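## Task

Take the loose end of the blue network patch cord and push it into the port beneath the red label until it clicks and latches, with the plug's latch clip on top. The cord must have stopped moving shortly after you finish, or the task fails.

## Robot and tools

Robot: two UR7e-type arms, left_arm and right_arm, each ending in a two-finger parallel gripper with a wrist camera. Base roots in the scene frame: left_arm at (+0.022, +0.350, 0) m, right_arm at (-0.036, -0.503, 0) m, each yawed very slightly. A camera stand sits behind the arms.

Frames. Scene frame: origin at table-top height midway between the nominal bases, +z up, +x outward over the table, left_arm toward +y (arm names do not match image sides). Reported hand poses, velocities and wrist-camera poses are in each arm's own base frame; they may be off by a few cm. Every motion offset is along the axes of that arm's current Hand target. Gripper axes: fingers point along +z, they open and close along x, and a camera block juts about 10 cm toward -y and rotates with the hand. end_effector_position is the point between the pads; fingertips reach 17.5 mm further.

execute_actions(actions, cameras). actions is a list of actions; each action is up to 15 rows, one per 1/30 s step; a short action repeats its final row until 15 steps pass. Each row is one flat list of 18 numbers, all in [-1, 1], for both arms even if one is idle: left dx, dy, dz, rx, ry, rz, position, force_limit, speed, then the same nine for right. dx..rz are offsets, not poses: scale 1.0 = 0.6 m or 180 degrees, rx/ry/rz forming one rotation vector, each row measured from the Hand target at the action's start (rows do not stack within an action, but the next action starts from the new Hand target, so repeating an offset moves again). All six zeros re-command the current Hand target. Always resend each gripper's intended three numbers; a 0 is a real command. Images come back only with an empty actions list or when cameras names them.

Gripper numbers: position +1 = 50 mm open, about -0.65 = pads meet, -1 = close until blocked (use to grip). force_limit per pad: -1 about 20 N, 0 about 102 N, +1 about 185 N (actual can be ~15 N higher). speed: -1 = 20 mm/s, 0 = 85, +1 = 150. Both start at +1. New force_limit or speed only apply after position changes by at least 0.01; open first to grip more gently. object_status: 0 moving, 1 blocked while opening, 2 blocked while closing (a grip), 3 reached position or pads met (likely empty). Opening in mm is about (250 - position_measured) x 0.202.

move(target, speed, blend, stop_force, zero, blocking, cameras). target is one 18-number row as above, or a list of up to 15 such rows; every row is an offset from the same starting Hand targets, not from the previous row. speed: path top speed in m/s, 0.002 to 3.6 (default 0.25), one value or one per target; rotation capped at twice that in rad/s. blend: corner rounding in m per target, default 0 (stop at each). stop_force: 3 to 120 N, shared by both arms; ends an arm's path when its wrist sensor feels that much push against the motion; unreliable while the gripper rotates, and light loose objects may move unfelt. zero (default true) re-zeros before moving. blocking=false returns after about 0.5 s while the move continues (not allowed with stop_force). Paths are straight, do not avoid obstacles, last 0.5 to 10 s, and lag more when fast. Avoid routing a hand close by its own base. Result adds a move: line, e.g. done, off_target, moving, held, fault, plus limits=paced (pose clipped) or limits=held (steps withheld).

wait(seconds 0 to 10) lets time pass holding commands. stop brakes a running move. zoom_image(camera cam_left_wrist or cam_right_wrist, region [x0, y0, x1, y1] pixels, at most 504 by 504) enlarges part of the latest image. zero_wrist_force(arm) tares that wrist sensor. read_manual(section "licences") gives licence text only. finished_scene(scene 1 or 2) ends the scene for good; call it only once the plug sits latched and the cord is at rest.

Control details: commanded orientation is clipped to within 32 degrees of the measured one each step. Hand target is your last command after clipping; the hand may rest short of it, and any next command, even zeros, asks for it again. To stop pressing on something, command a target back beyond the gripper's current spot.

Results: positions in m, quaternions wxyz, velocities m/s and rad/s; Joint velocities may show "within noise". Wrist force and torque are in the end effector's axes, with a third line giving the peak since last shown; forces from a surface appear as pushes into the arm. Joint torques include gravity and friction.

Cameras: cam_left_wrist and cam_right_wrist, both 672x504, pinhole with slight radial distortion; their calibration is approximate.

Avoid: arms touching each other (clearance check may not prevent it) or a gripper closing on the other's fingers; fast collisions; targets pressed beyond a firm contact (arms are stiff). Torque at a joint's limit (wrist joints 26.3 N m, others 141 N m) or roughly 150 N outside force triggers a 10 s arm stop; if gripping holds the arm, release first. Long stretched holds or pushing at unreachable poses heat motors; 85 °C locks the arm for 30 to 60 s. Never let items fall or be left off the table, do not release moving parts, and leave the cord still.

Each tool is called after "Emit:" by a JSON object that holds its "fn" and its "kwargs", one argument or row to a line.

## Session

Emit:
{"fn": "execute_actions", "kwargs": {
  "actions": []
}}

Scene clock: 0.00 s.
left_arm: end_effector_position=(+0.4834, -0.2980, +0.3837) position_measured=3 object_status=3 end_effector_quat_wxyz=(+0.081, -0.408, +0.905, -0.093) | right_arm: end_effector_position=(+0.4190, -0.2263, +0.3377) position_measured=3 object_status=3 end_effector_quat_wxyz=(-0.389, +0.585, +0.571, -0.425)
Joint positions: left_arm=[-0.835 -1.574 1.511 -1.735 -1.474 -3.241] | right_arm=[3.015 -2.228 -0.864 -2.845 1.422 0.002]
Joint velocities: within noise
Joint torques (N m): no reading
Motor temperatures (°C): left_arm=[38 48 51 51 52 38] | right_arm=[47 43 35 44 40 41]
Wrist force (N): no reading
Wrist torque (N m): no reading
Wrist force, peak (N): no reading
Hand target: left_arm +0.4834, -0.2980, +0.3837; +0.081, -0.408, +0.905, -0.093 | right_arm +0.4190, -0.2263, +0.3377; -0.389, +0.585, +0.571, -0.425
Tool commands: left_gripper/position=+1.0 left_gripper/force_limit=+1.0 left_gripper/speed=+1.0 right_gripper/position=+1.0 right_gripper/force_limit=+1.0 right_gripper/speed=+1.0

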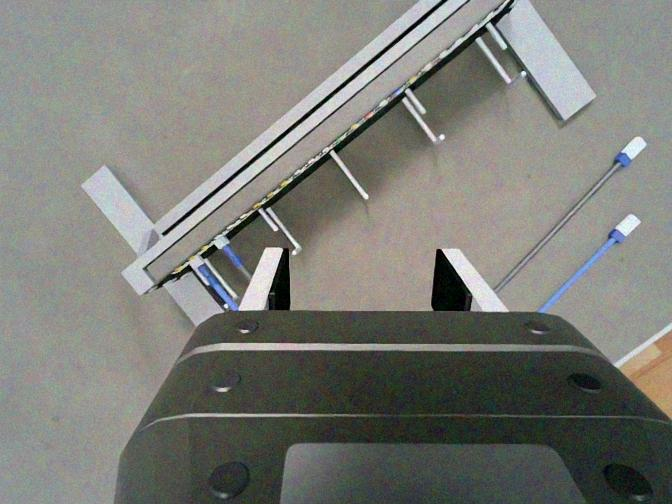

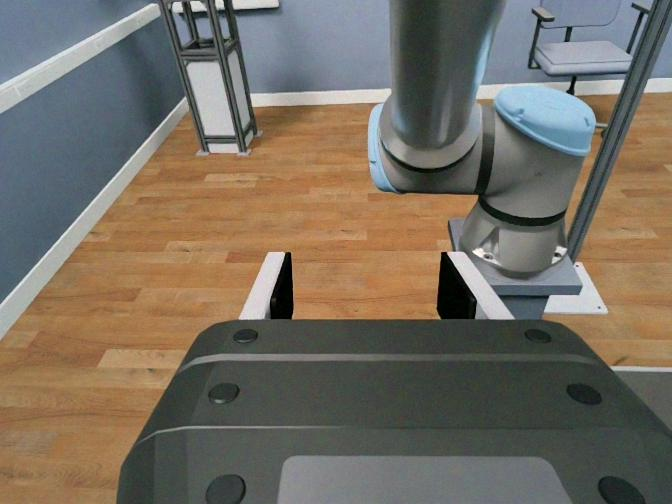

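Emit:
{"fn": "zoom_image", "kwargs": {
  "camera": "cam_left_wrist",
  "region": [60, 0, 560, 320]
}}

Emit:
{"fn": "zoom_image", "kwargs": {
  "camera": "cam_left_wrist",
  "region": [460, 100, 672, 360]
}}

Emit:
{"fn": "zoom_image", "kwargs": {
  "camera": "cam_left_wrist",
  "region": [320, 50, 460, 150]
}}

Emit:
{"fn": "zoom_image", "kwargs": {
  "camera": "cam_left_wrist",
  "region": [120, 170, 330, 310]
}}

Scaled by 1.008 from the camera's 672x504 image, which has a finer 960x720 frame.

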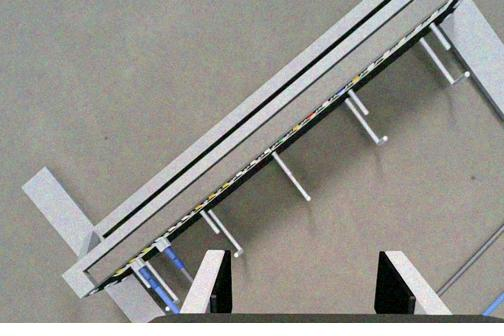

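Scaled by 1.938 from the camera's 672x504 image, which has a finer 960x720 frame.

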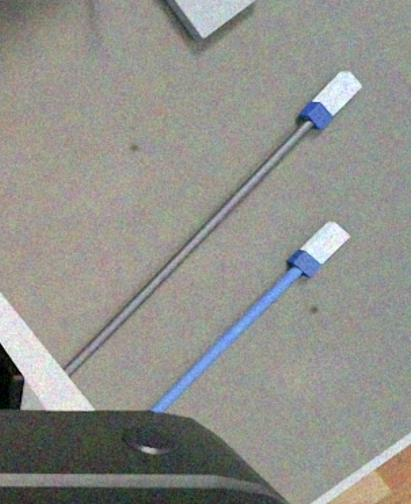

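Scaled by 3.600 from the camera's 672x504 image, which has a finer 960x720 frame.

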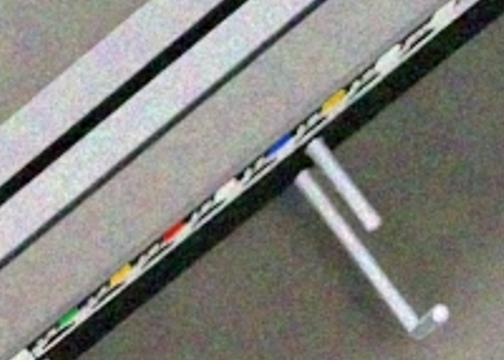

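Scaled by 2.400 from the camera's 672x504 image, which has a finer 960x720 frame.

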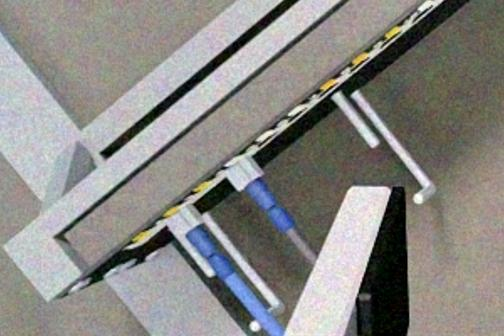

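Emit:
{"fn": "move", "kwargs": {
  "target": [0.192,0.170,0.193,0.318,-0.150,-0.186,1,1,1,0,0,0,0,0,0,1,1,1],
  "cameras": ["cam_left_wrist"]
}}

Scene clock: 35.60 s.
left_arm: end_effector_position=(+0.3602, -0.3301, +0.2393) position_measured=3 object_status=3 end_effector_quat_wxyz=(-0.431, +0.561, -0.561, +0.431) | right_arm: end_effector_position=(+0.4190, -0.2263, +0.3377) position_measured=3 object_status=3 end_effector_quat_wxyz=(-0.389, +0.585, +0.571, -0.425)
Joint positions: left_arm=[-1.643 -1.757 2.443 -1.995 -0.27 -4.982] | right_arm=[3.015 -2.228 -0.864 -2.845 1.422 0.002]
Joint torques (N m): left_arm=[-10.19 -2.97 -35.34 -0.22 0.43 -1.3] | right_arm=[1.15 54.26 26.47 -1.11 -0.06 -0.12]
Wrist force (N): left_arm=[0.4 -1.3 0.7] | right_arm=[0.1 0.0 0.0]
Wrist torque (N m): left_arm=[-0.41 -0.01 0.27] | right_arm=[0.00 -0.02 0.00]
Wrist force, peak (N): left_arm=[0.6 -1.6 0.6] | right_arm=[0.0 0.1 0.3]
Hand target: left_arm +0.3602, -0.3301, +0.2393; -0.431, +0.561, -0.561, +0.431 | right_arm +0.4190, -0.2263, +0.3377; -0.389, +0.585, +0.571, -0.425
Off the commanded pose: left_arm 0.000 m, 0 deg | right_arm 0.000 m, 0 deg.
move: done
camera_calibration:
cam_left_wrist: T_world_to_cam=[[-0.00879211, -0.99996, 0.0016417, -0.316463], [-0.583673, 0.00379884, -0.81198, 0.416303], [0.811941, -0.00809723, -0.583683, -0.0213213], [0, 0, 0, 1]] pos_world=[0.257514, -0.318205, 0.326105]
Images, in order (width x height): cam_left_wrist 672x504.

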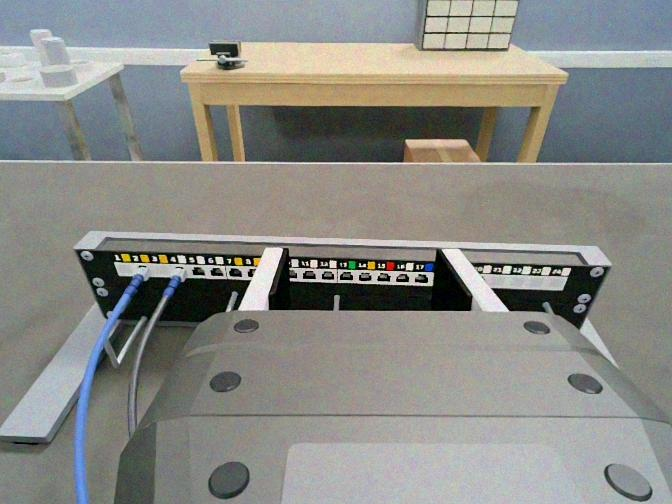

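Emit:
{"fn": "zoom_image", "kwargs": {
  "camera": "cam_left_wrist",
  "region": [270, 230, 470, 320]
}}

Emit:
{"fn": "zoom_image", "kwargs": {
  "camera": "cam_left_wrist",
  "region": [340, 250, 440, 300]
}}

Emit:
{"fn": "zoom_image", "kwargs": {
  "camera": "cam_left_wrist",
  "region": [70, 220, 280, 380]
}}

Scaled by 2.520 from the camera's 672x504 image, which has a finer 960x720 frame.

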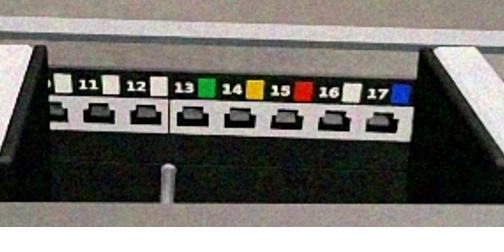

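Scaled by 5.040 from the camera's 672x504 image, which has a finer 960x720 frame.

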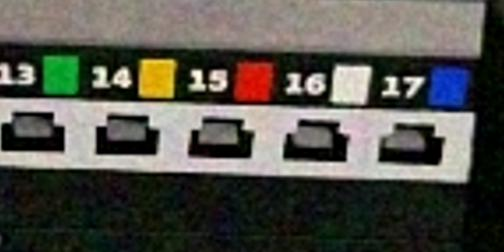

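Scaled by 2.400 from the camera's 672x504 image, which has a finer 960x720 frame.

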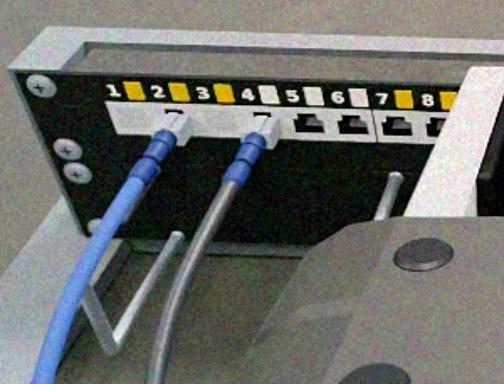

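Emit:
{"fn": "move", "kwargs": {
  "target": [0.330,0.195,-0.091,-0.308,-0.345,-0.450,1,1,1,0,0,0,0,0,0,1,1,1],
  "cameras": ["cam_left_wrist","cam_right_wrist"]
}}

Emit:
{"fn": "zoom_image", "kwargs": {
  "camera": "cam_left_wrist",
  "region": [260, 120, 410, 270]
}}

Scene clock: 69.20 s.
left_arm: end_effector_position=(+0.2772, -0.5280, +0.1403) position_measured=3 object_status=3 end_effector_quat_wxyz=(+0.000, +0.998, +0.056, +0.001) | right_arm: end_effector_position=(+0.4190, -0.2263, +0.3377) position_measured=3 object_status=3 end_effector_quat_wxyz=(-0.389, +0.585, +0.571, -0.425)
Joint positions: left_arm=[-1.314 -1.266 1.711 -2.015 -1.568 -6.139] | right_arm=[3.015 -2.228 -0.864 -2.845 1.422 0.002]
Joint torques (N m): left_arm=[9.99 -30.31 -11.16 -5.19 -1.71 -1.1] | right_arm=[0.78 55.08 25.69 -1.04 -0.06 0.04]
Wrist force (N): left_arm=[0.6 0.6 0.1] | right_arm=[0.1 0.1 0.2]
Wrist torque (N m): left_arm=[0.12 -0.13 0.07] | right_arm=[0.01 -0.01 0.00]
Wrist force, peak (N): left_arm=[0.6 -1.6 0.7] | right_arm=[0.0 0.1 0.3]
Hand target: left_arm +0.2772, -0.5281, +0.1403; +0.000, +0.998, +0.056, +0.001 | right_arm +0.4190, -0.2263, +0.3377; -0.389, +0.585, +0.571, -0.425
Off the commanded pose: left_arm 0.000 m, 0 deg | right_arm 0.000 m, 0 deg.
move: done
camera_calibration:
cam_left_wrist: T_world_to_cam=[[0.993672, 0.111806, 0.0107575, -0.20704], [0.100787, -0.929797, 0.354005, -0.558025], [0.0495822, -0.35068, -0.935182, 0.0663626], [0, 0, 0, 1]] pos_world=[0.258681, -0.47243, 0.261832]

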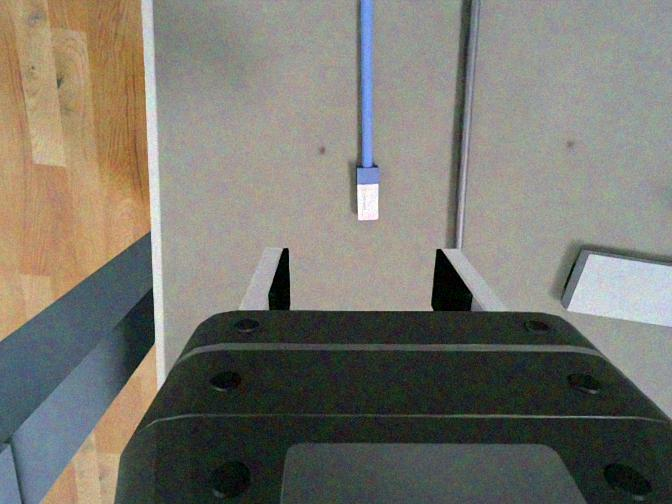

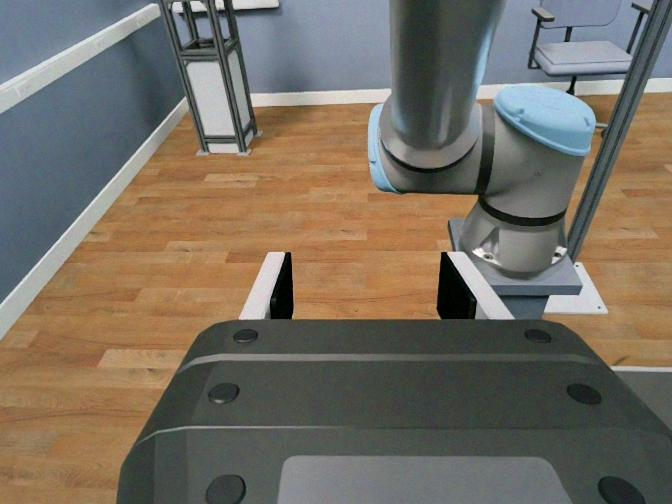

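Scaled by 3.360 from the camera's 672x504 image, which has a finer 960x720 frame.

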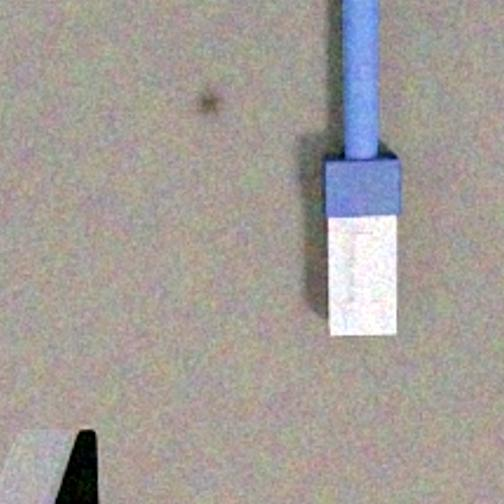

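Emit:
{"fn": "zoom_image", "kwargs": {
  "camera": "cam_left_wrist",
  "region": [340, 155, 400, 230]
}}

Scaled by 6.720 from the camera's 672x504 image, which has a finer 960x720 frame.

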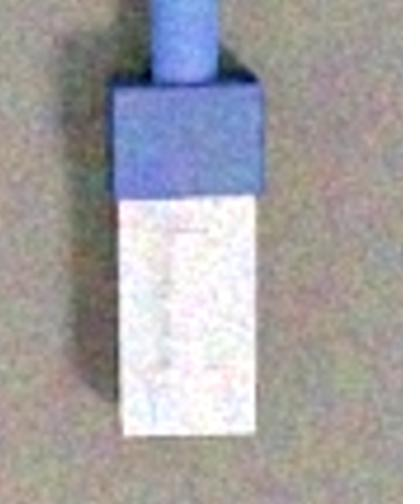

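Emit:
{"fn": "move", "kwargs": {
  "target": [0.0175,-0.0215,0.133,0,0,0,1,1,1,0,0,0,0,0,0,1,1,1],
  "cameras": ["cam_left_wrist"]
}}

Emit:
{"fn": "zoom_image", "kwargs": {
  "camera": "cam_left_wrist",
  "region": [280, 170, 460, 310]
}}

Scene clock: 87.60 s.
left_arm: end_effector_position=(+0.2863, -0.5140, +0.0606) position_measured=3 object_status=3 end_effector_quat_wxyz=(+0.000, +0.998, +0.056, +0.001) | right_arm: end_effector_position=(+0.4190, -0.2263, +0.3377) position_measured=3 object_status=3 end_effector_quat_wxyz=(-0.389, +0.585, +0.571, -0.425)
Joint positions: left_arm=[-1.292 -1.184 1.831 -2.218 -1.568 -6.117] | right_arm=[3.015 -2.228 -0.864 -2.845 1.422 0.002]
Joint torques (N m): left_arm=[9.21 -30.26 -8.27 -5.44 -0.39 1.43] | right_arm=[1.28 54.94 25.44 -1.12 -0.13 0]
Wrist force (N): left_arm=[0.1 0.8 0.1] | right_arm=[0.0 0.0 0.1]
Wrist torque (N m): left_arm=[0.16 -0.05 -0.03] | right_arm=[-0.01 0.00 0.00]
Wrist force, peak (N): left_arm=[0.4 1.2 -2.3] | right_arm=[0.2 0.1 0.2]
Hand target: left_arm +0.2863, -0.5140, +0.0605; +0.000, +0.998, +0.056, +0.001 | right_arm +0.4190, -0.2263, +0.3377; -0.389, +0.585, +0.571, -0.425
Off the commanded pose: left_arm 0.000 m, 0 deg | right_arm 0.000 m, 0 deg.
move: done
camera_calibration:
cam_left_wrist: T_world_to_cam=[[0.993667, 0.111861, 0.0106188, -0.21685], [0.100882, -0.929757, 0.354083, -0.517649], [0.0494809, -0.35077, -0.935154, -0.00370133], [0, 0, 0, 1]] pos_world=[0.267881, -0.458329, 0.182132]
Images, in order (width x height): cam_left_wrist 672x504.

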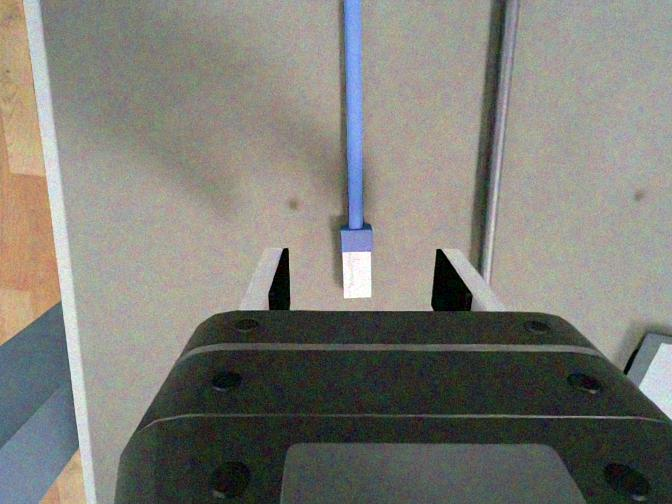

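Scaled by 2.800 from the camera's 672x504 image, which has a finer 960x720 frame.

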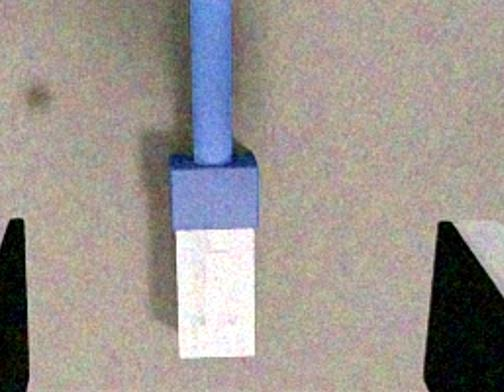

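Emit:
{"fn": "move", "kwargs": {
  "target": [0,-0.005,0.056,0,0,0,1,1,1,0,0,0,0,0,0,1,1,1],
  "cameras": ["cam_left_wrist"],
  "speed": 0.08,
  "stop_force": 6
}}

Emit:
{"fn": "zoom_image", "kwargs": {
  "camera": "cam_left_wrist",
  "region": [280, 200, 460, 320]
}}

Scene clock: 101.70 s.
left_arm: end_effector_position=(+0.2861, -0.5110, +0.0269) position_measured=3 object_status=3 end_effector_quat_wxyz=(+0.000, +0.998, +0.056, +0.001) | right_arm: end_effector_position=(+0.4190, -0.2263, +0.3377) position_measured=3 object_status=3 end_effector_quat_wxyz=(-0.389, +0.585, +0.571, -0.425)
Joint positions: left_arm=[-1.291 -1.137 1.869 -2.303 -1.568 -6.116] | right_arm=[3.015 -2.228 -0.864 -2.845 1.422 0.002]
Joint torques (N m): left_arm=[9.91 -32.99 -7.75 -5.34 0.84 1.47] | right_arm=[0.07 54.26 25.47 -1.02 -0.15 -0.04]
Wrist force (N): left_arm=[0.6 0.3 0.1] | right_arm=[0.2 0.1 0.1]
Wrist torque (N m): left_arm=[0.09 -0.11 -0.03] | right_arm=[0.00 -0.03 0.00]
Wrist force, peak (N): left_arm=[0.5 0.9 -0.7] | right_arm=[0.2 -0.1 0.3]
Hand target: left_arm +0.2861, -0.5110, +0.0269; +0.000, +0.998, +0.056, +0.001 | right_arm +0.4190, -0.2263, +0.3377; -0.389, +0.585, +0.571, -0.425
Off the commanded pose: left_arm 0.000 m, 0 deg | right_arm 0.000 m, 0 deg.
move: done
camera_calibration:
cam_left_wrist: T_world_to_cam=[[0.993662, 0.111895, 0.0107118, -0.216526], [0.100881, -0.929753, 0.354093, -0.502897], [0.0495807, -0.350768, -0.935149, -0.0341756], [0, 0, 0, 1]] pos_world=[0.267581, -0.455329, 0.148432]
Images, in order (width x height): cam_left_wrist 672x504.

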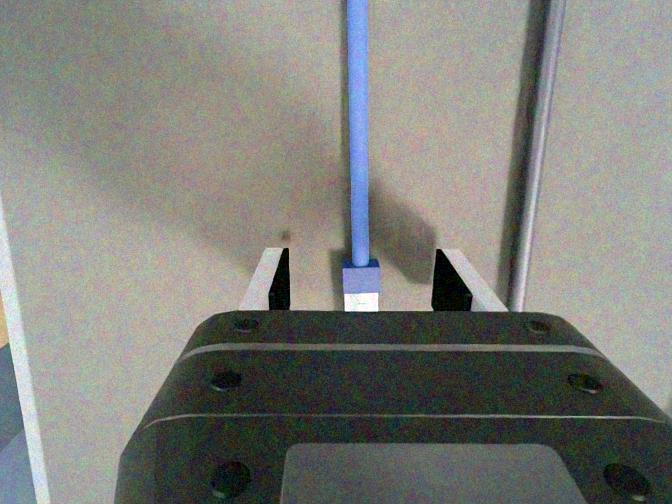

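Scaled by 2.800 from the camera's 672x504 image, which has a finer 960x720 frame.

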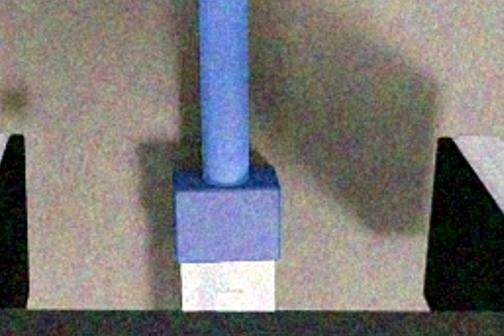

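Emit:
{"fn": "move", "kwargs": {
  "target": [0,-0.0025,0,0,0,0,0.2,-0.9,-0.5,0,0,0,0,0,0,1,1,1]
}}

Emit:
{"fn": "move", "kwargs": {
  "target": [0,0,0.0107,0,0,0,0.2,-0.9,-0.5,0,0,0,0,0,0,1,1,1],
  "speed": 0.03,
  "stop_force": 5,
  "cameras": ["cam_left_wrist"]
}}

Emit:
{"fn": "zoom_image", "kwargs": {
  "camera": "cam_left_wrist",
  "region": [280, 200, 460, 320]
}}

Scene clock: 111.20 s.
left_arm: end_effector_position=(+0.2859, -0.5095, +0.0269) position_measured=123 object_status=3 end_effector_quat_wxyz=(+0.000, +0.998, +0.056, +0.001) | right_arm: end_effector_position=(+0.4190, -0.2263, +0.3377) position_measured=3 object_status=3 end_effector_quat_wxyz=(-0.389, +0.585, +0.571, -0.425)
Joint positions: left_arm=[-1.291 -1.139 1.873 -2.304 -1.568 -6.115] | right_arm=[3.015 -2.228 -0.864 -2.845 1.422 0.002]
Joint torques (N m): left_arm=[10.02 -51.01 -8.62 -5.27 0.65 1.5] | right_arm=[1.06 55.65 26.56 -1.2 -0.18 -0.08]
Wrist force (N): left_arm=[0.4 0.6 -0.1] | right_arm=[0.1 0.0 0.1]
Wrist torque (N m): left_arm=[0.11 -0.07 -0.03] | right_arm=[-0.01 -0.01 0.00]
Wrist force, peak (N): left_arm=[0.8 0.8 -0.2] | right_arm=[0.4 0.0 0.1]
Hand target: left_arm +0.2859, -0.5095, +0.0269; +0.000, +0.998, +0.056, +0.001 | right_arm +0.4190, -0.2263, +0.3377; -0.389, +0.585, +0.571, -0.425
Off the commanded pose: left_arm 0.000 m, 0 deg | right_arm 0.000 m, 0 deg.
move: done

Scene clock: 112.50 s.
left_arm: end_effector_position=(+0.2859, -0.5095, +0.0205) position_measured=123 object_status=3 end_effector_quat_wxyz=(+0.000, +0.998, +0.056, +0.001) | right_arm: end_effector_position=(+0.4190, -0.2263, +0.3377) position_measured=3 object_status=3 end_effector_quat_wxyz=(-0.389, +0.585, +0.571, -0.425)
Joint positions: left_arm=[-1.291 -1.129 1.878 -2.32 -1.568 -6.115] | right_arm=[3.015 -2.228 -0.864 -2.845 1.422 0.002]
Joint torques (N m): left_arm=[9.17 -33.05 -8.3 -5.31 0.8 1.33] | right_arm=[0.29 55.46 26.02 -1.06 -0.21 -0.05]
Wrist force (N): left_arm=[0.4 0.5 -0.2] | right_arm=[0.0 0.1 0.0]
Wrist torque (N m): left_arm=[0.11 -0.08 -0.03] | right_arm=[0.01 0.00 -0.01]
Wrist force, peak (N): left_arm=[0.4 0.7 -0.9] | right_arm=[0.2 -0.1 -0.2]
Hand target: left_arm +0.2859, -0.5095, +0.0205; +0.000, +0.998, +0.056, +0.001 | right_arm +0.4190, -0.2263, +0.3377; -0.389, +0.585, +0.571, -0.425
Off the commanded pose: left_arm 0.000 m, 0 deg | right_arm 0.000 m, 0 deg.
move: done
camera_calibration:
cam_left_wrist: T_world_to_cam=[[0.993662, 0.111895, 0.0107118, -0.216526], [0.100881, -0.929753, 0.354093, -0.499226], [0.0495807, -0.350768, -0.935149, -0.0396294], [0, 0, 0, 1]] pos_world=[0.267481, -0.453829, 0.142032]
Images, in order (width x height): cam_left_wrist 672x504.

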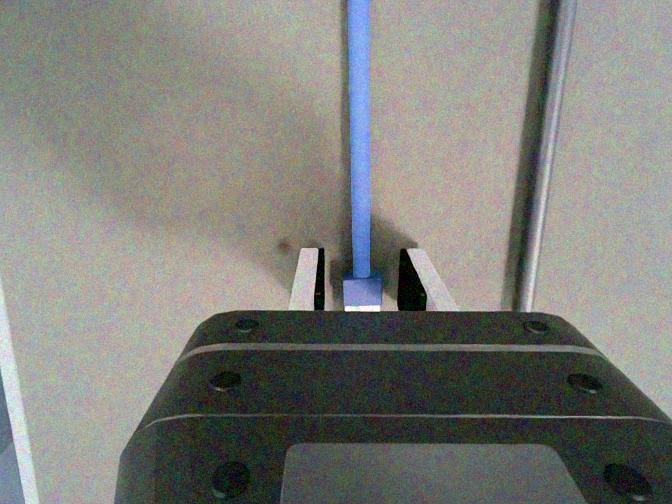

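Scaled by 2.800 from the camera's 672x504 image, which has a finer 960x720 frame.

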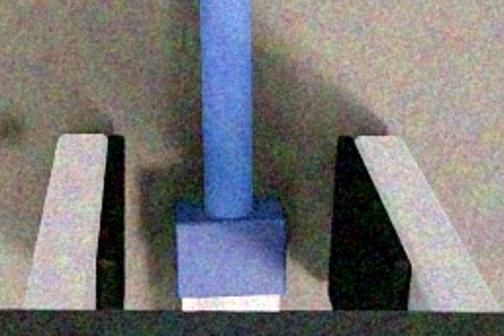

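Emit:
{"fn": "execute_actions", "kwargs": {
  "actions": [
    [[0,0,0,0,0,0,-1,-0.5,-1,0,0,0,0,0,0,1,1,1]],
    [[0,0,0,0,0,0,-1,-0.5,-1,0,0,0,0,0,0,1,1,1]]
  ]
}}

Scene clock: 117.17 s.
left_arm: end_effector_position=(+0.2859, -0.5095, +0.0205) position_measured=193 object_status=2 end_effector_quat_wxyz=(+0.000, +0.998, +0.056, +0.001) | right_arm: end_effector_position=(+0.4190, -0.2263, +0.3377) position_measured=3 object_status=3 end_effector_quat_wxyz=(-0.389, +0.585, +0.571, -0.425)
Joint positions: left_arm=[-1.291 -1.129 1.878 -2.32 -1.568 -6.115] | right_arm=[3.015 -2.228 -0.864 -2.845 1.422 0.002]
Joint torques (N m): left_arm=[10.88 -32.11 -7.86 -4.92 0.72 1.35] | right_arm=[0.23 55.25 26.48 -1.14 -0.27 0.02]
Wrist force (N): left_arm=[0.5 0.5 -0.2] | right_arm=[0.2 0.1 0.1]
Wrist torque (N m): left_arm=[0.11 -0.08 -0.04] | right_arm=[0.00 -0.03 0.00]
Wrist force, peak (N): left_arm=[0.9 0.8 -0.4] | right_arm=[0.2 0.1 0.2]
Hand target: left_arm +0.2859, -0.5095, +0.0205; +0.000, +0.998, +0.056, +0.001 | right_arm +0.4190, -0.2263, +0.3377; -0.389, +0.585, +0.571, -0.425
Off the commanded pose: left_arm 0.000 m, 0 deg | right_arm 0.000 m, 0 deg.

Emit:
{"fn": "move", "kwargs": {
  "target": [
    [0,0,-0.2158,0,0,0,-1,-0.5,-1,0,0,0,0,0,0,1,1,1],
    [0.3965,-0.1978,-0.2158,0,0,-0.4474,-1,-0.5,-1,0,0,0,0,0,0,1,1,1]
  ],
  "blend": 0.03,
  "speed": 0.2,
  "cameras": ["cam_left_wrist"]
}}

Emit:
{"fn": "zoom_image", "kwargs": {
  "camera": "cam_left_wrist",
  "region": [230, 150, 490, 320]
}}

Scene clock: 140.50 s.
left_arm: end_effector_position=(+0.5091, -0.3646, +0.1506) position_measured=193 object_status=2 end_effector_quat_wxyz=(+0.018, +0.896, +0.416, -0.153) | right_arm: end_effector_position=(+0.4190, -0.2263, +0.3377) position_measured=3 object_status=3 end_effector_quat_wxyz=(-0.389, +0.585, +0.571, -0.425)
Joint positions: left_arm=[-0.714 -1.13 1.495 -1.841 -1.865 -6.283] | right_arm=[3.015 -2.228 -0.864 -2.845 1.422 0.002]
Joint torques (N m): left_arm=[11.06 -38.6 -38.24 -0.18 -2.82 -1.38] | right_arm=[1.09 55.5 26.01 -0.99 -0.23 0.06]
Wrist force (N): left_arm=[-0.2 0.7 0.7] | right_arm=[0.1 0.0 -0.1]
Wrist torque (N m): left_arm=[0.12 0.04 0.00] | right_arm=[0.00 -0.02 0.00]
Wrist force, peak (N): left_arm=[0.6 0.5 2.3] | right_arm=[0.0 0.1 0.4]
Hand target: left_arm +0.5087, -0.3650, +0.1506; +0.005, +0.772, +0.635, -0.033 | right_arm +0.4190, -0.2263, +0.3377; -0.389, +0.585, +0.571, -0.425
Off the commanded pose: left_arm 0.001 m, 41 deg; orientation clipped | right_arm 0.000 m, 0 deg.
joint sent to its limit (left arm) — joint 6 (wrist 3), lower limit. The joint targets are off in orientation, not in position.
move: off_target (left_arm); limits=paced
camera_calibration:
cam_left_wrist: T_world_to_cam=[[0.608822, 0.741807, -0.281171, 0.013658], [0.792772, -0.555909, 0.249955, -0.63335], [0.0291126, -0.375083, -0.926534, 0.122021], [0, 0, 0, 1]] pos_world=[0.490235, -0.316449, 0.275206]
Images, in order (width x height): cam_left_wrist 672x504.

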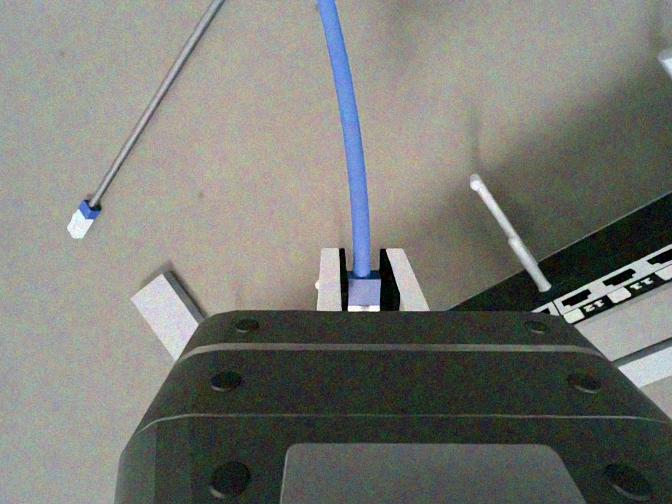

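Scaled by 1.938 from the camera's 672x504 image, which has a finer 960x720 frame.

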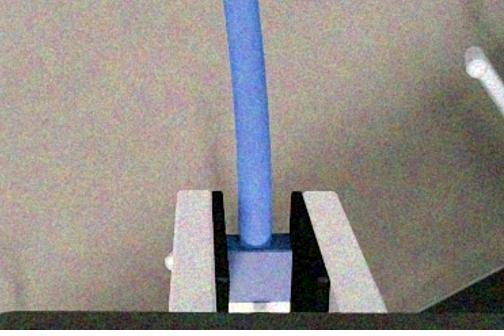

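Emit:
{"fn": "move", "kwargs": {
  "target": [-0.307,-0.3175,0.0285,0.002,0.023,0.4025,-1,-0.5,-1,0,0,0,0,0,0,1,1,1],
  "speed": 0.25
}}

Scene clock: 161.13 s.
left_arm: end_effector_position=(+0.2858, -0.5092, +0.1507) position_measured=193 object_status=2 end_effector_quat_wxyz=(+0.000, +0.998, +0.055, +0.000) | right_arm: end_effector_position=(+0.4190, -0.2263, +0.3377) position_measured=3 object_status=3 end_effector_quat_wxyz=(-0.389, +0.585, +0.571, -0.425)
Joint positions: left_arm=[-1.29 -1.304 1.732 -1.998 -1.57 -6.113] | right_arm=[3.015 -2.228 -0.864 -2.845 1.422 0.002]
Joint torques (N m): left_arm=[-10.16 -34.12 -12.9 -5.14 2.65 1.48] | right_arm=[1.64 55.81 26.75 -1.04 -0.23 0.05]
Wrist force (N): left_arm=[0.6 0.7 -0.1] | right_arm=[0.2 0.1 0.0]
Wrist torque (N m): left_arm=[0.13 -0.13 -0.02] | right_arm=[0.01 -0.03 0.00]
Wrist force, peak (N): left_arm=[1.6 1.5 0.0] | right_arm=[0.4 0.0 -0.1]
Hand target: left_arm +0.2857, -0.5092, +0.1507; +0.000, +0.998, +0.055, +0.000 | right_arm +0.4190, -0.2263, +0.3377; -0.389, +0.585, +0.571, -0.425
Off the commanded pose: left_arm 0.000 m, 0 deg | right_arm 0.000 m, 0 deg.
move: done

Emit:
{"fn": "move", "kwargs": {
  "target": [0,0,0.2155,0,0,0,-1,-0.5,-1,0,0,0,0,0,0,1,1,1],
  "speed": 0.1,
  "stop_force": 5
}}

Emit:
{"fn": "execute_actions", "kwargs": {
  "actions": [
    [[0,0,0,0,0,0,0.2,-0.5,-1,0,0,0,0,0,0,1,1,1]],
    [[0,0,0,0,0,0,0.2,-0.5,-1,0,0,0,0,0,0,1,1,1]]
  ]
}}

Emit:
{"fn": "move", "kwargs": {
  "target": [
    [0,0.007,-0.17,0,0,0,0.2,-0.5,-1,0,0,0,0,0,0,1,1,1],
    [0,0.007,-0.17,0,0,0.5,0.2,-0.5,-1,0,0,0,0,0,0,1,1,1]
  ],
  "speed": 0.5
}}

Emit:
{"fn": "move", "kwargs": {
  "target": [0,0,0,0,0,0.5,0.2,-0.5,-1,0,0,0,0,0,0,1,1,1],
  "speed": 0.5,
  "cameras": ["cam_left_wrist"]
}}

Emit:
{"fn": "zoom_image", "kwargs": {
  "camera": "cam_left_wrist",
  "region": [280, 150, 440, 300]
}}

Scene clock: 171.73 s.
left_arm: end_effector_position=(+0.2858, -0.5091, +0.0214) position_measured=193 object_status=2 end_effector_quat_wxyz=(+0.000, +0.998, +0.055, +0.000) | right_arm: end_effector_position=(+0.4190, -0.2263, +0.3377) position_measured=3 object_status=3 end_effector_quat_wxyz=(-0.389, +0.585, +0.571, -0.425)
Joint positions: left_arm=[-1.29 -1.131 1.878 -2.317 -1.57 -6.113] | right_arm=[3.015 -2.228 -0.864 -2.845 1.422 0.002]
Joint torques (N m): left_arm=[9.07 -31.75 -7.31 -5.21 -0.38 1.5] | right_arm=[1.13 55.2 27.17 -1.16 -0.16 0.03]
Wrist force (N): left_arm=[0.7 0.8 -0.2] | right_arm=[-0.1 0.0 0.1]
Wrist torque (N m): left_arm=[0.14 -0.13 -0.03] | right_arm=[0.00 0.02 0.00]
Wrist force, peak (N): left_arm=[0.3 0.5 -1.5] | right_arm=[0.2 0.0 0.3]
Hand target: left_arm +0.2858, -0.5091, +0.0214; +0.000, +0.998, +0.055, +0.000 | right_arm +0.4190, -0.2263, +0.3377; -0.389, +0.585, +0.571, -0.425
Off the commanded pose: left_arm 0.000 m, 0 deg | right_arm 0.000 m, 0 deg.
move: done

Scene clock: 172.93 s.
left_arm: end_effector_position=(+0.2858, -0.5091, +0.0214) position_measured=123 object_status=3 end_effector_quat_wxyz=(+0.000, +0.998, +0.055, +0.000) | right_arm: end_effector_position=(+0.4190, -0.2263, +0.3377) position_measured=3 object_status=3 end_effector_quat_wxyz=(-0.389, +0.585, +0.571, -0.425)
Joint positions: left_arm=[-1.29 -1.131 1.878 -2.317 -1.57 -6.113] | right_arm=[3.015 -2.228 -0.864 -2.845 1.422 0.002]
Joint torques (N m): left_arm=[10.06 -32.68 -6.56 -5.14 -0.27 1.26] | right_arm=[1.42 56.19 27.27 -1.04 -0.29 0.1]
Wrist force (N): left_arm=[0.5 0.9 -0.1] | right_arm=[-0.1 -0.1 0.0]
Wrist torque (N m): left_arm=[0.18 -0.10 -0.03] | right_arm=[-0.03 0.02 0.00]
Wrist force, peak (N): left_arm=[1.0 0.6 -0.2] | right_arm=[0.1 0.3 0.0]
Hand target: left_arm +0.2858, -0.5091, +0.0214; +0.000, +0.998, +0.055, +0.000 | right_arm +0.4190, -0.2263, +0.3377; -0.389, +0.585, +0.571, -0.425
Off the commanded pose: left_arm 0.000 m, 0 deg | right_arm 0.000 m, 0 deg.

Scene clock: 176.07 s.
left_arm: end_effector_position=(+0.2862, -0.5134, +0.1234) position_measured=123 object_status=3 end_effector_quat_wxyz=(+0.000, +0.745, -0.667, +0.000) | right_arm: end_effector_position=(+0.4190, -0.2263, +0.3377) position_measured=3 object_status=3 end_effector_quat_wxyz=(-0.389, +0.585, +0.571, -0.425)
Joint positions: left_arm=[-1.291 -1.267 1.759 -2.063 -1.57 -4.544] | right_arm=[3.015 -2.228 -0.864 -2.845 1.422 0.002]
Joint torques (N m): left_arm=[11.18 -29.83 -37.49 -0.17 -2.09 1.42] | right_arm=[0.69 55.54 26.38 -1.01 -0.31 0.2]
Wrist force (N): left_arm=[0.4 0.7 -0.1] | right_arm=[0.0 0.2 0.1]
Wrist torque (N m): left_arm=[0.14 -0.08 -0.03] | right_arm=[0.02 0.01 0.00]
Wrist force, peak (N): left_arm=[0.7 0.5 -2.4] | right_arm=[0.1 0.1 0.3]
Hand target: left_arm +0.2862, -0.5134, +0.1234; +0.000, +0.745, -0.667, +0.000 | right_arm +0.4190, -0.2263, +0.3377; -0.389, +0.585, +0.571, -0.425
Off the commanded pose: left_arm 0.000 m, 0 deg | right_arm 0.000 m, 0 deg.
move: done

Scene clock: 178.37 s.
left_arm: end_effector_position=(+0.2862, -0.5134, +0.1234) position_measured=123 object_status=3 end_effector_quat_wxyz=(+0.000, -0.055, +0.998, +0.000) | right_arm: end_effector_position=(+0.4190, -0.2263, +0.3377) position_measured=3 object_status=3 end_effector_quat_wxyz=(-0.389, +0.585, +0.571, -0.425)
Joint positions: left_arm=[-1.291 -1.267 1.759 -2.063 -1.57 -2.973] | right_arm=[3.015 -2.228 -0.864 -2.845 1.422 0.002]
Joint torques (N m): left_arm=[10.29 -29.84 -38.49 -0.41 -1.86 0.99] | right_arm=[1.14 55.36 27.63 -1.15 -0.16 0.09]
Wrist force (N): left_arm=[0.4 0.4 -0.2] | right_arm=[0.0 0.0 0.1]
Wrist torque (N m): left_arm=[0.09 -0.09 -0.03] | right_arm=[0.00 0.00 -0.01]
Wrist force, peak (N): left_arm=[0.8 0.9 -0.3] | right_arm=[0.2 0.2 -0.1]
Hand target: left_arm +0.2862, -0.5134, +0.1234; +0.000, -0.055, +0.998, +0.000 | right_arm +0.4190, -0.2263, +0.3377; -0.389, +0.585, +0.571, -0.425
Off the commanded pose: left_arm 0.000 m, 0 deg | right_arm 0.000 m, 0 deg.
move: done
camera_calibration:
cam_left_wrist: T_world_to_cam=[[-0.993852, -0.110437, 0.00782247, 0.237663], [-0.100485, 0.92944, 0.355028, 0.472636], [-0.0464788, 0.352059, -0.934823, 0.443504], [0, 0, 0, 1]] pos_world=[0.304308, -0.56918, 0.24494]
Images, in order (width x height): cam_left_wrist 672x504.

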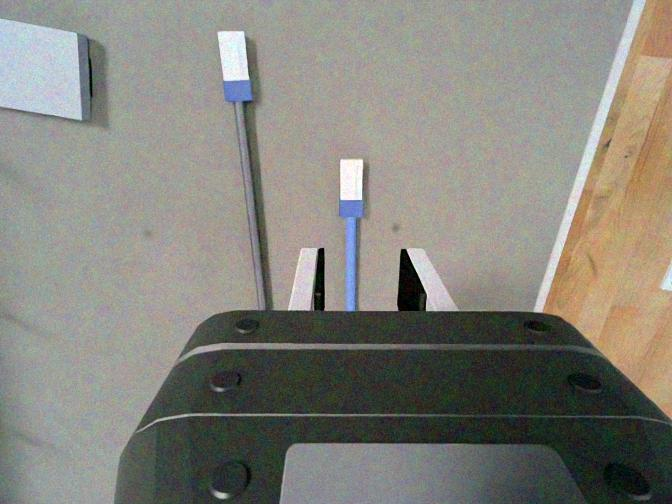

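Scaled by 3.150 from the camera's 672x504 image, which has a finer 960x720 frame.

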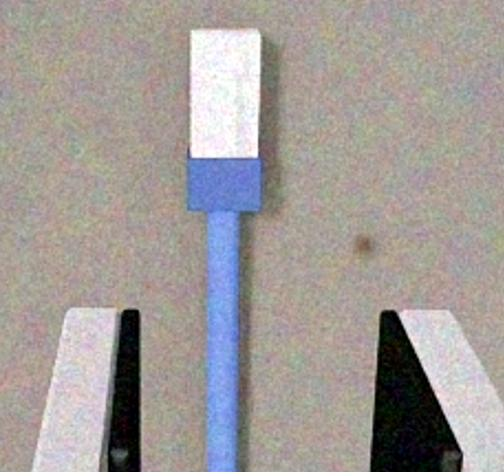

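Emit:
{"fn": "zoom_image", "kwargs": {
  "camera": "cam_left_wrist",
  "region": [330, 150, 375, 225]
}}

Emit:
{"fn": "move", "kwargs": {
  "target": [0,-0.0,0.1,0,0,0,0.2,-0.5,-1,0,0,0,0,0,0,1,1,1],
  "cameras": ["cam_left_wrist"]
}}

Emit:
{"fn": "zoom_image", "kwargs": {
  "camera": "cam_left_wrist",
  "region": [300, 150, 420, 315]
}}

Scaled by 6.720 from the camera's 672x504 image, which has a finer 960x720 frame.

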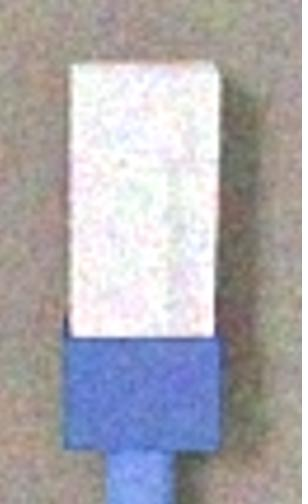

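Scene clock: 183.60 s.
left_arm: end_effector_position=(+0.2862, -0.5133, +0.0634) position_measured=123 object_status=3 end_effector_quat_wxyz=(+0.000, -0.055, +0.998, +0.000) | right_arm: end_effector_position=(+0.4190, -0.2263, +0.3377) position_measured=3 object_status=3 end_effector_quat_wxyz=(-0.389, +0.585, +0.571, -0.425)
Joint positions: left_arm=[-1.291 -1.189 1.829 -2.211 -1.57 -2.973] | right_arm=[3.015 -2.228 -0.864 -2.845 1.422 0.002]
Joint torques (N m): left_arm=[8.16 -32.09 -8.59 -5.39 0.24 1.2] | right_arm=[1.08 55.51 27.57 -1.08 -0.28 0.09]
Wrist force (N): left_arm=[0.7 0.6 0.0] | right_arm=[0.0 0.0 0.1]
Wrist torque (N m): left_arm=[0.12 -0.13 -0.03] | right_arm=[-0.01 -0.01 -0.01]
Wrist force, peak (N): left_arm=[0.6 0.4 -1.6] | right_arm=[0.1 0.2 0.4]
Hand target: left_arm +0.2862, -0.5133, +0.0634; +0.000, -0.055, +0.998, +0.000 | right_arm +0.4190, -0.2263, +0.3377; -0.389, +0.585, +0.571, -0.425
Off the commanded pose: left_arm 0.000 m, 0 deg | right_arm 0.000 m, 0 deg.
move: done
camera_calibration:
cam_left_wrist: T_world_to_cam=[[-0.993858, -0.11038, 0.00795052, 0.238144], [-0.100386, 0.929447, 0.355036, 0.493911], [-0.0465785, 0.352057, -0.934819, 0.387444], [0, 0, 0, 1]] pos_world=[0.304309, -0.56918, 0.18494]
Images, in order (width x height): cam_left_wrist 672x504.

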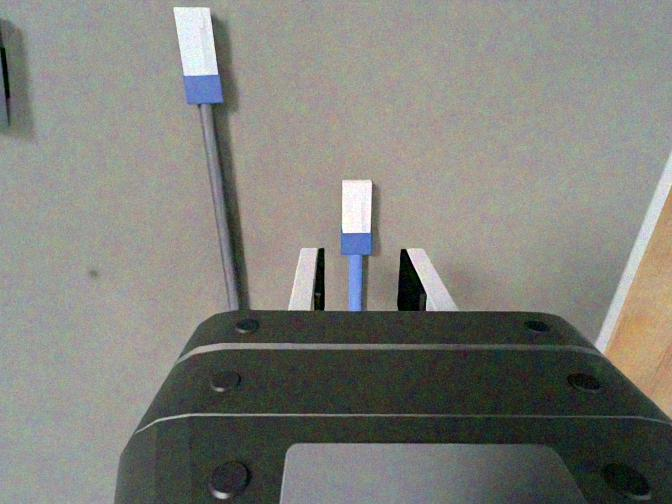

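Scaled by 3.055 from the camera's 672x504 image, which has a finer 960x720 frame.

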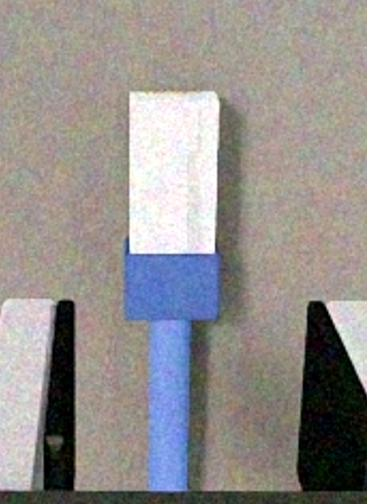

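Emit:
{"fn": "move", "kwargs": {
  "target": [-0.0013,0,0.0708,0,0,0,0.2,-0.5,-1,0,0,0,0,0,0,1,1,1],
  "speed": 0.06,
  "stop_force": 5,
  "cameras": ["cam_left_wrist"]
}}

Emit:
{"fn": "zoom_image", "kwargs": {
  "camera": "cam_left_wrist",
  "region": [300, 180, 420, 315]
}}

Scene clock: 190.30 s.
left_arm: end_effector_position=(+0.2870, -0.5132, +0.0209) position_measured=123 object_status=3 end_effector_quat_wxyz=(+0.000, -0.055, +0.998, +0.000) | right_arm: end_effector_position=(+0.4190, -0.2263, +0.3377) position_measured=3 object_status=3 end_effector_quat_wxyz=(-0.389, +0.585, +0.571, -0.425)
Joint positions: left_arm=[-1.29 -1.122 1.865 -2.314 -1.57 -2.971] | right_arm=[3.015 -2.228 -0.864 -2.845 1.422 0.002]
Joint torques (N m): left_arm=[11.19 -32.88 -6.39 -5.36 1.36 1.64] | right_arm=[0.77 55.62 27.66 -1.18 -0.21 0.16]
Wrist force (N): left_arm=[0.7 0.4 -0.3] | right_arm=[0.0 -0.1 0.0]
Wrist torque (N m): left_arm=[0.09 -0.12 -0.03] | right_arm=[-0.02 0.00 0.00]
Wrist force, peak (N): left_arm=[0.4 0.9 -0.8] | right_arm=[0.3 0.2 -0.1]
Hand target: left_arm +0.2870, -0.5132, +0.0209; +0.000, -0.055, +0.998, +0.000 | right_arm +0.4190, -0.2263, +0.3377; -0.389, +0.585, +0.571, -0.425
Off the commanded pose: left_arm 0.000 m, 0 deg | right_arm 0.000 m, 0 deg.
move: done
camera_calibration:
cam_left_wrist: T_world_to_cam=[[-0.993862, -0.110345, 0.00785755, 0.239322], [-0.100387, 0.929451, 0.355027, 0.508991], [-0.0464787, 0.352059, -0.934823, 0.347687], [0, 0, 0, 1]] pos_world=[0.305109, -0.56908, 0.14244]
Images, in order (width x height): cam_left_wrist 672x504.

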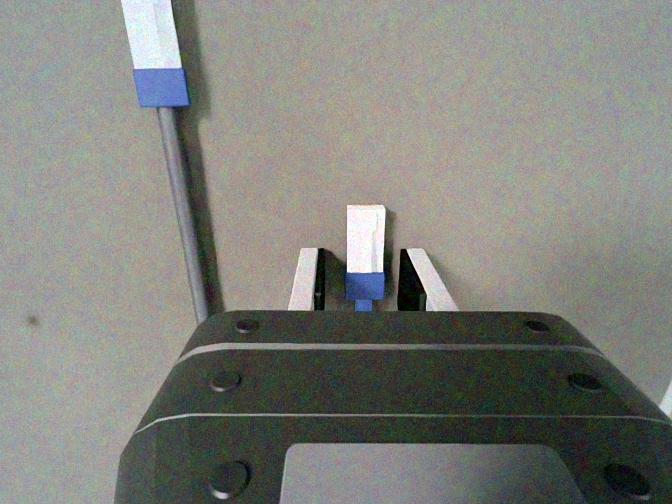

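Scaled by 3.733 from the camera's 672x504 image, which has a finer 960x720 frame.

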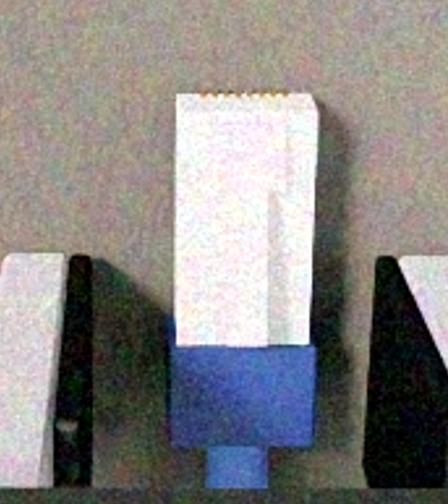

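Emit:
{"fn": "move", "kwargs": {
  "target": [0,0.005,0,0,0,0,0.2,-0.5,-1,0,0,0,0,0,0,1,1,1],
  "speed": 0.06
}}

Emit:
{"fn": "execute_actions", "kwargs": {
  "actions": [
    [[0,0,0,0,0,0,-1,-0.5,-1,0,0,0,0,0,0,1,1,1]],
    [[0,0,0,0,0,0,-1,-0.5,-1,0,0,0,0,0,0,1,1,1]]
  ],
  "cameras": ["cam_left_wrist"]
}}

Emit:
{"fn": "zoom_image", "kwargs": {
  "camera": "cam_left_wrist",
  "region": [300, 180, 420, 315]
}}

Scene clock: 200.07 s.
left_arm: end_effector_position=(+0.2867, -0.5103, +0.0209) position_measured=123 object_status=3 end_effector_quat_wxyz=(+0.000, -0.055, +0.998, +0.000) | right_arm: end_effector_position=(+0.4190, -0.2263, +0.3377) position_measured=3 object_status=3 end_effector_quat_wxyz=(-0.389, +0.585, +0.571, -0.425)
Joint positions: left_arm=[-1.289 -1.127 1.874 -2.317 -1.57 -2.97] | right_arm=[3.015 -2.228 -0.864 -2.845 1.422 0.002]
Joint torques (N m): left_arm=[10.9 -50.87 -6.31 -5.4 1.38 1.37] | right_arm=[1.96 55.77 27.57 -1.02 -0.2 0.16]
Wrist force (N): left_arm=[0.5 0.5 0.1] | right_arm=[0.0 0.0 0.0]
Wrist torque (N m): left_arm=[0.10 -0.10 -0.03] | right_arm=[0.00 -0.01 0.00]
Wrist force, peak (N): left_arm=[0.4 1.0 -0.4] | right_arm=[0.2 0.2 0.2]
Hand target: left_arm +0.2867, -0.5102, +0.0209; +0.000, -0.055, +0.998, +0.000 | right_arm +0.4190, -0.2263, +0.3377; -0.389, +0.585, +0.571, -0.425
Off the commanded pose: left_arm 0.000 m, 0 deg | right_arm 0.000 m, 0 deg.
move: done

Scene clock: 201.27 s.
left_arm: end_effector_position=(+0.2867, -0.5102, +0.0209) position_measured=194 object_status=2 end_effector_quat_wxyz=(+0.000, -0.055, +0.998, +0.000) | right_arm: end_effector_position=(+0.4190, -0.2263, +0.3377) position_measured=3 object_status=3 end_effector_quat_wxyz=(-0.389, +0.585, +0.571, -0.425)
Joint positions: left_arm=[-1.289 -1.127 1.874 -2.317 -1.57 -2.97] | right_arm=[3.015 -2.228 -0.864 -2.845 1.422 0.002]
Joint torques (N m): left_arm=[10.65 -53.04 -9.3 -5.41 1.42 1.36] | right_arm=[1.28 55.57 27.64 -1.18 -0.35 0.1]
Wrist force (N): left_arm=[0.4 0.4 -0.2] | right_arm=[0.1 0.0 0.0]
Wrist torque (N m): left_arm=[0.10 -0.09 -0.03] | right_arm=[0.00 -0.02 0.00]
Wrist force, peak (N): left_arm=[0.6 0.9 -0.2] | right_arm=[0.3 0.1 0.0]
Hand target: left_arm +0.2867, -0.5102, +0.0209; +0.000, -0.055, +0.998, +0.000 | right_arm +0.4190, -0.2263, +0.3377; -0.389, +0.585, +0.571, -0.425
Off the commanded pose: left_arm 0.000 m, 0 deg | right_arm 0.000 m, 0 deg.
camera_calibration:
cam_left_wrist: T_world_to_cam=[[-0.993862, -0.110345, 0.00785755, 0.239355], [-0.100387, 0.929451, 0.355027, 0.506172], [-0.0464787, 0.352059, -0.934823, 0.346617], [0, 0, 0, 1]] pos_world=[0.304809, -0.56608, 0.14244]
Images, in order (width x height): cam_left_wrist 672x504.

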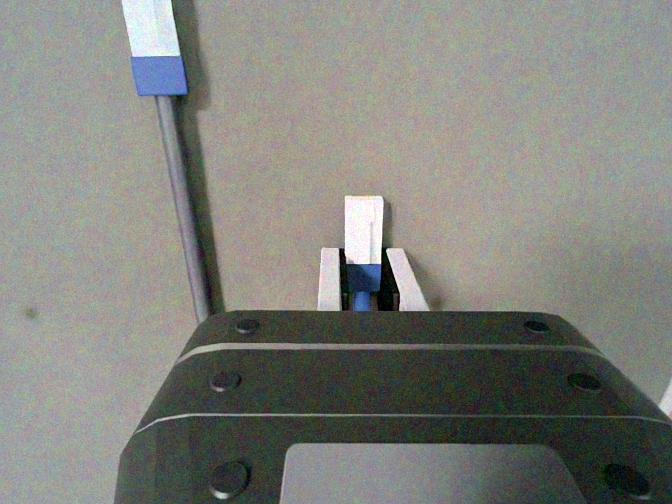

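Scaled by 3.733 from the camera's 672x504 image, which has a finer 960x720 frame.

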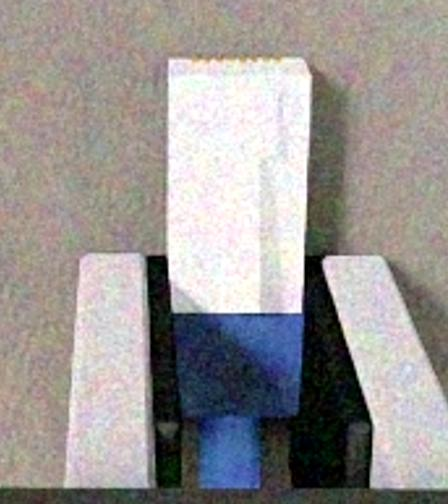

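Emit:
{"fn": "move", "kwargs": {
  "target": [
    [0,0,-0.2152,0,0,0,-1,-0.5,-1,0,0,0,0,0,0,1,1,1],
    [-0.3998,0.1992,-0.2152,0,0,-0.448,-1,-0.5,-1,0,0,0,0,0,0,1,1,1]
  ],
  "blend": 0.03,
  "speed": 0.25,
  "cameras": ["cam_left_wrist"]
}}

Emit:
{"fn": "zoom_image", "kwargs": {
  "camera": "cam_left_wrist",
  "region": [220, 120, 520, 320]
}}

Scene clock: 213.80 s.
left_arm: end_effector_position=(+0.5118, -0.3650, +0.1502) position_measured=194 object_status=2 end_effector_quat_wxyz=(+0.000, +0.688, -0.726, +0.000) | right_arm: end_effector_position=(+0.4190, -0.2263, +0.3377) position_measured=3 object_status=3 end_effector_quat_wxyz=(-0.389, +0.585, +0.571, -0.425)
Joint positions: left_arm=[-0.833 -1.204 1.597 -1.963 -1.57 -3.922] | right_arm=[3.015 -2.228 -0.864 -2.845 1.422 0.002]
Joint torques (N m): left_arm=[9.48 -33.46 -37.73 -0.16 2.37 -1.32] | right_arm=[0.74 56.09 27.68 -0.98 -0.22 0.05]
Wrist force (N): left_arm=[0.3 0.4 0.1] | right_arm=[-0.1 0.1 0.0]
Wrist torque (N m): left_arm=[0.10 -0.05 0.08] | right_arm=[0.01 0.01 0.00]
Wrist force, peak (N): left_arm=[0.5 0.7 2.3] | right_arm=[0.2 0.1 0.3]
Hand target: left_arm +0.5119, -0.3650, +0.1502; +0.000, +0.688, -0.725, +0.000 | right_arm +0.4190, -0.2263, +0.3377; -0.389, +0.585, +0.571, -0.425
Off the commanded pose: left_arm 0.000 m, 0 deg | right_arm 0.000 m, 0 deg.
move: done
camera_calibration:
cam_left_wrist: T_world_to_cam=[[-0.0529345, -0.998568, 0.00776959, -0.327727], [-0.933724, 0.0522527, 0.354159, 0.454388], [-0.354058, 0.0114926, -0.935153, 0.459943], [0, 0, 0, 1]] pos_world=[0.569772, -0.356286, 0.271738]
Images, in order (width x height): cam_left_wrist 672x504.

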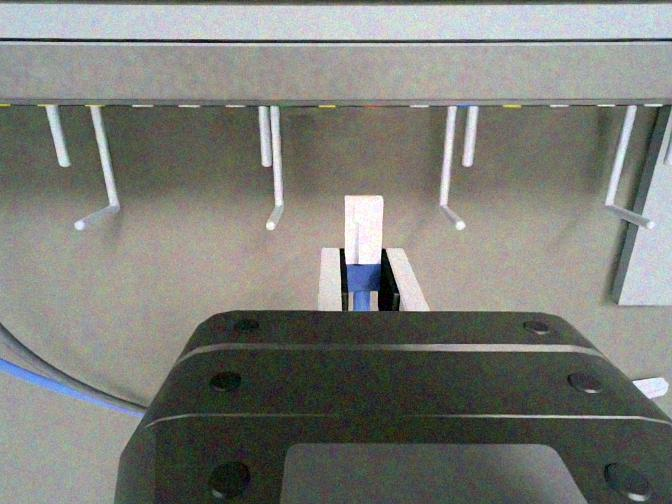

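Scaled by 1.680 from the camera's 672x504 image, which has a finer 960x720 frame.

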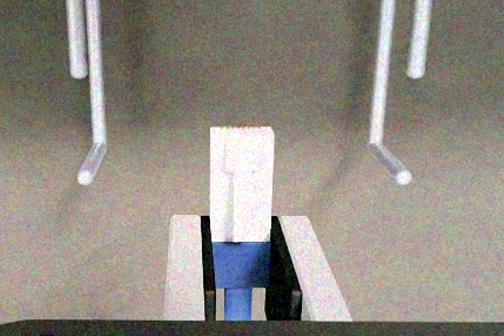

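Emit:
{"fn": "zoom_image", "kwargs": {
  "camera": "cam_left_wrist",
  "region": [260, 80, 480, 130]
}}

Emit:
{"fn": "zoom_image", "kwargs": {
  "camera": "cam_left_wrist",
  "region": [320, 185, 410, 275]
}}

Scaled by 2.291 from the camera's 672x504 image, which has a finer 960x720 frame.

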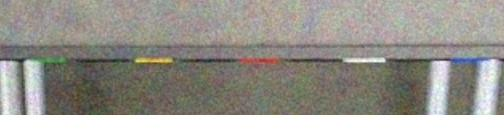

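Scaled by 5.600 from the camera's 672x504 image, which has a finer 960x720 frame.

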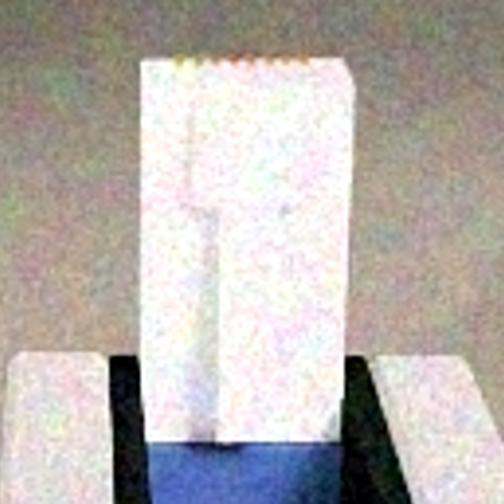

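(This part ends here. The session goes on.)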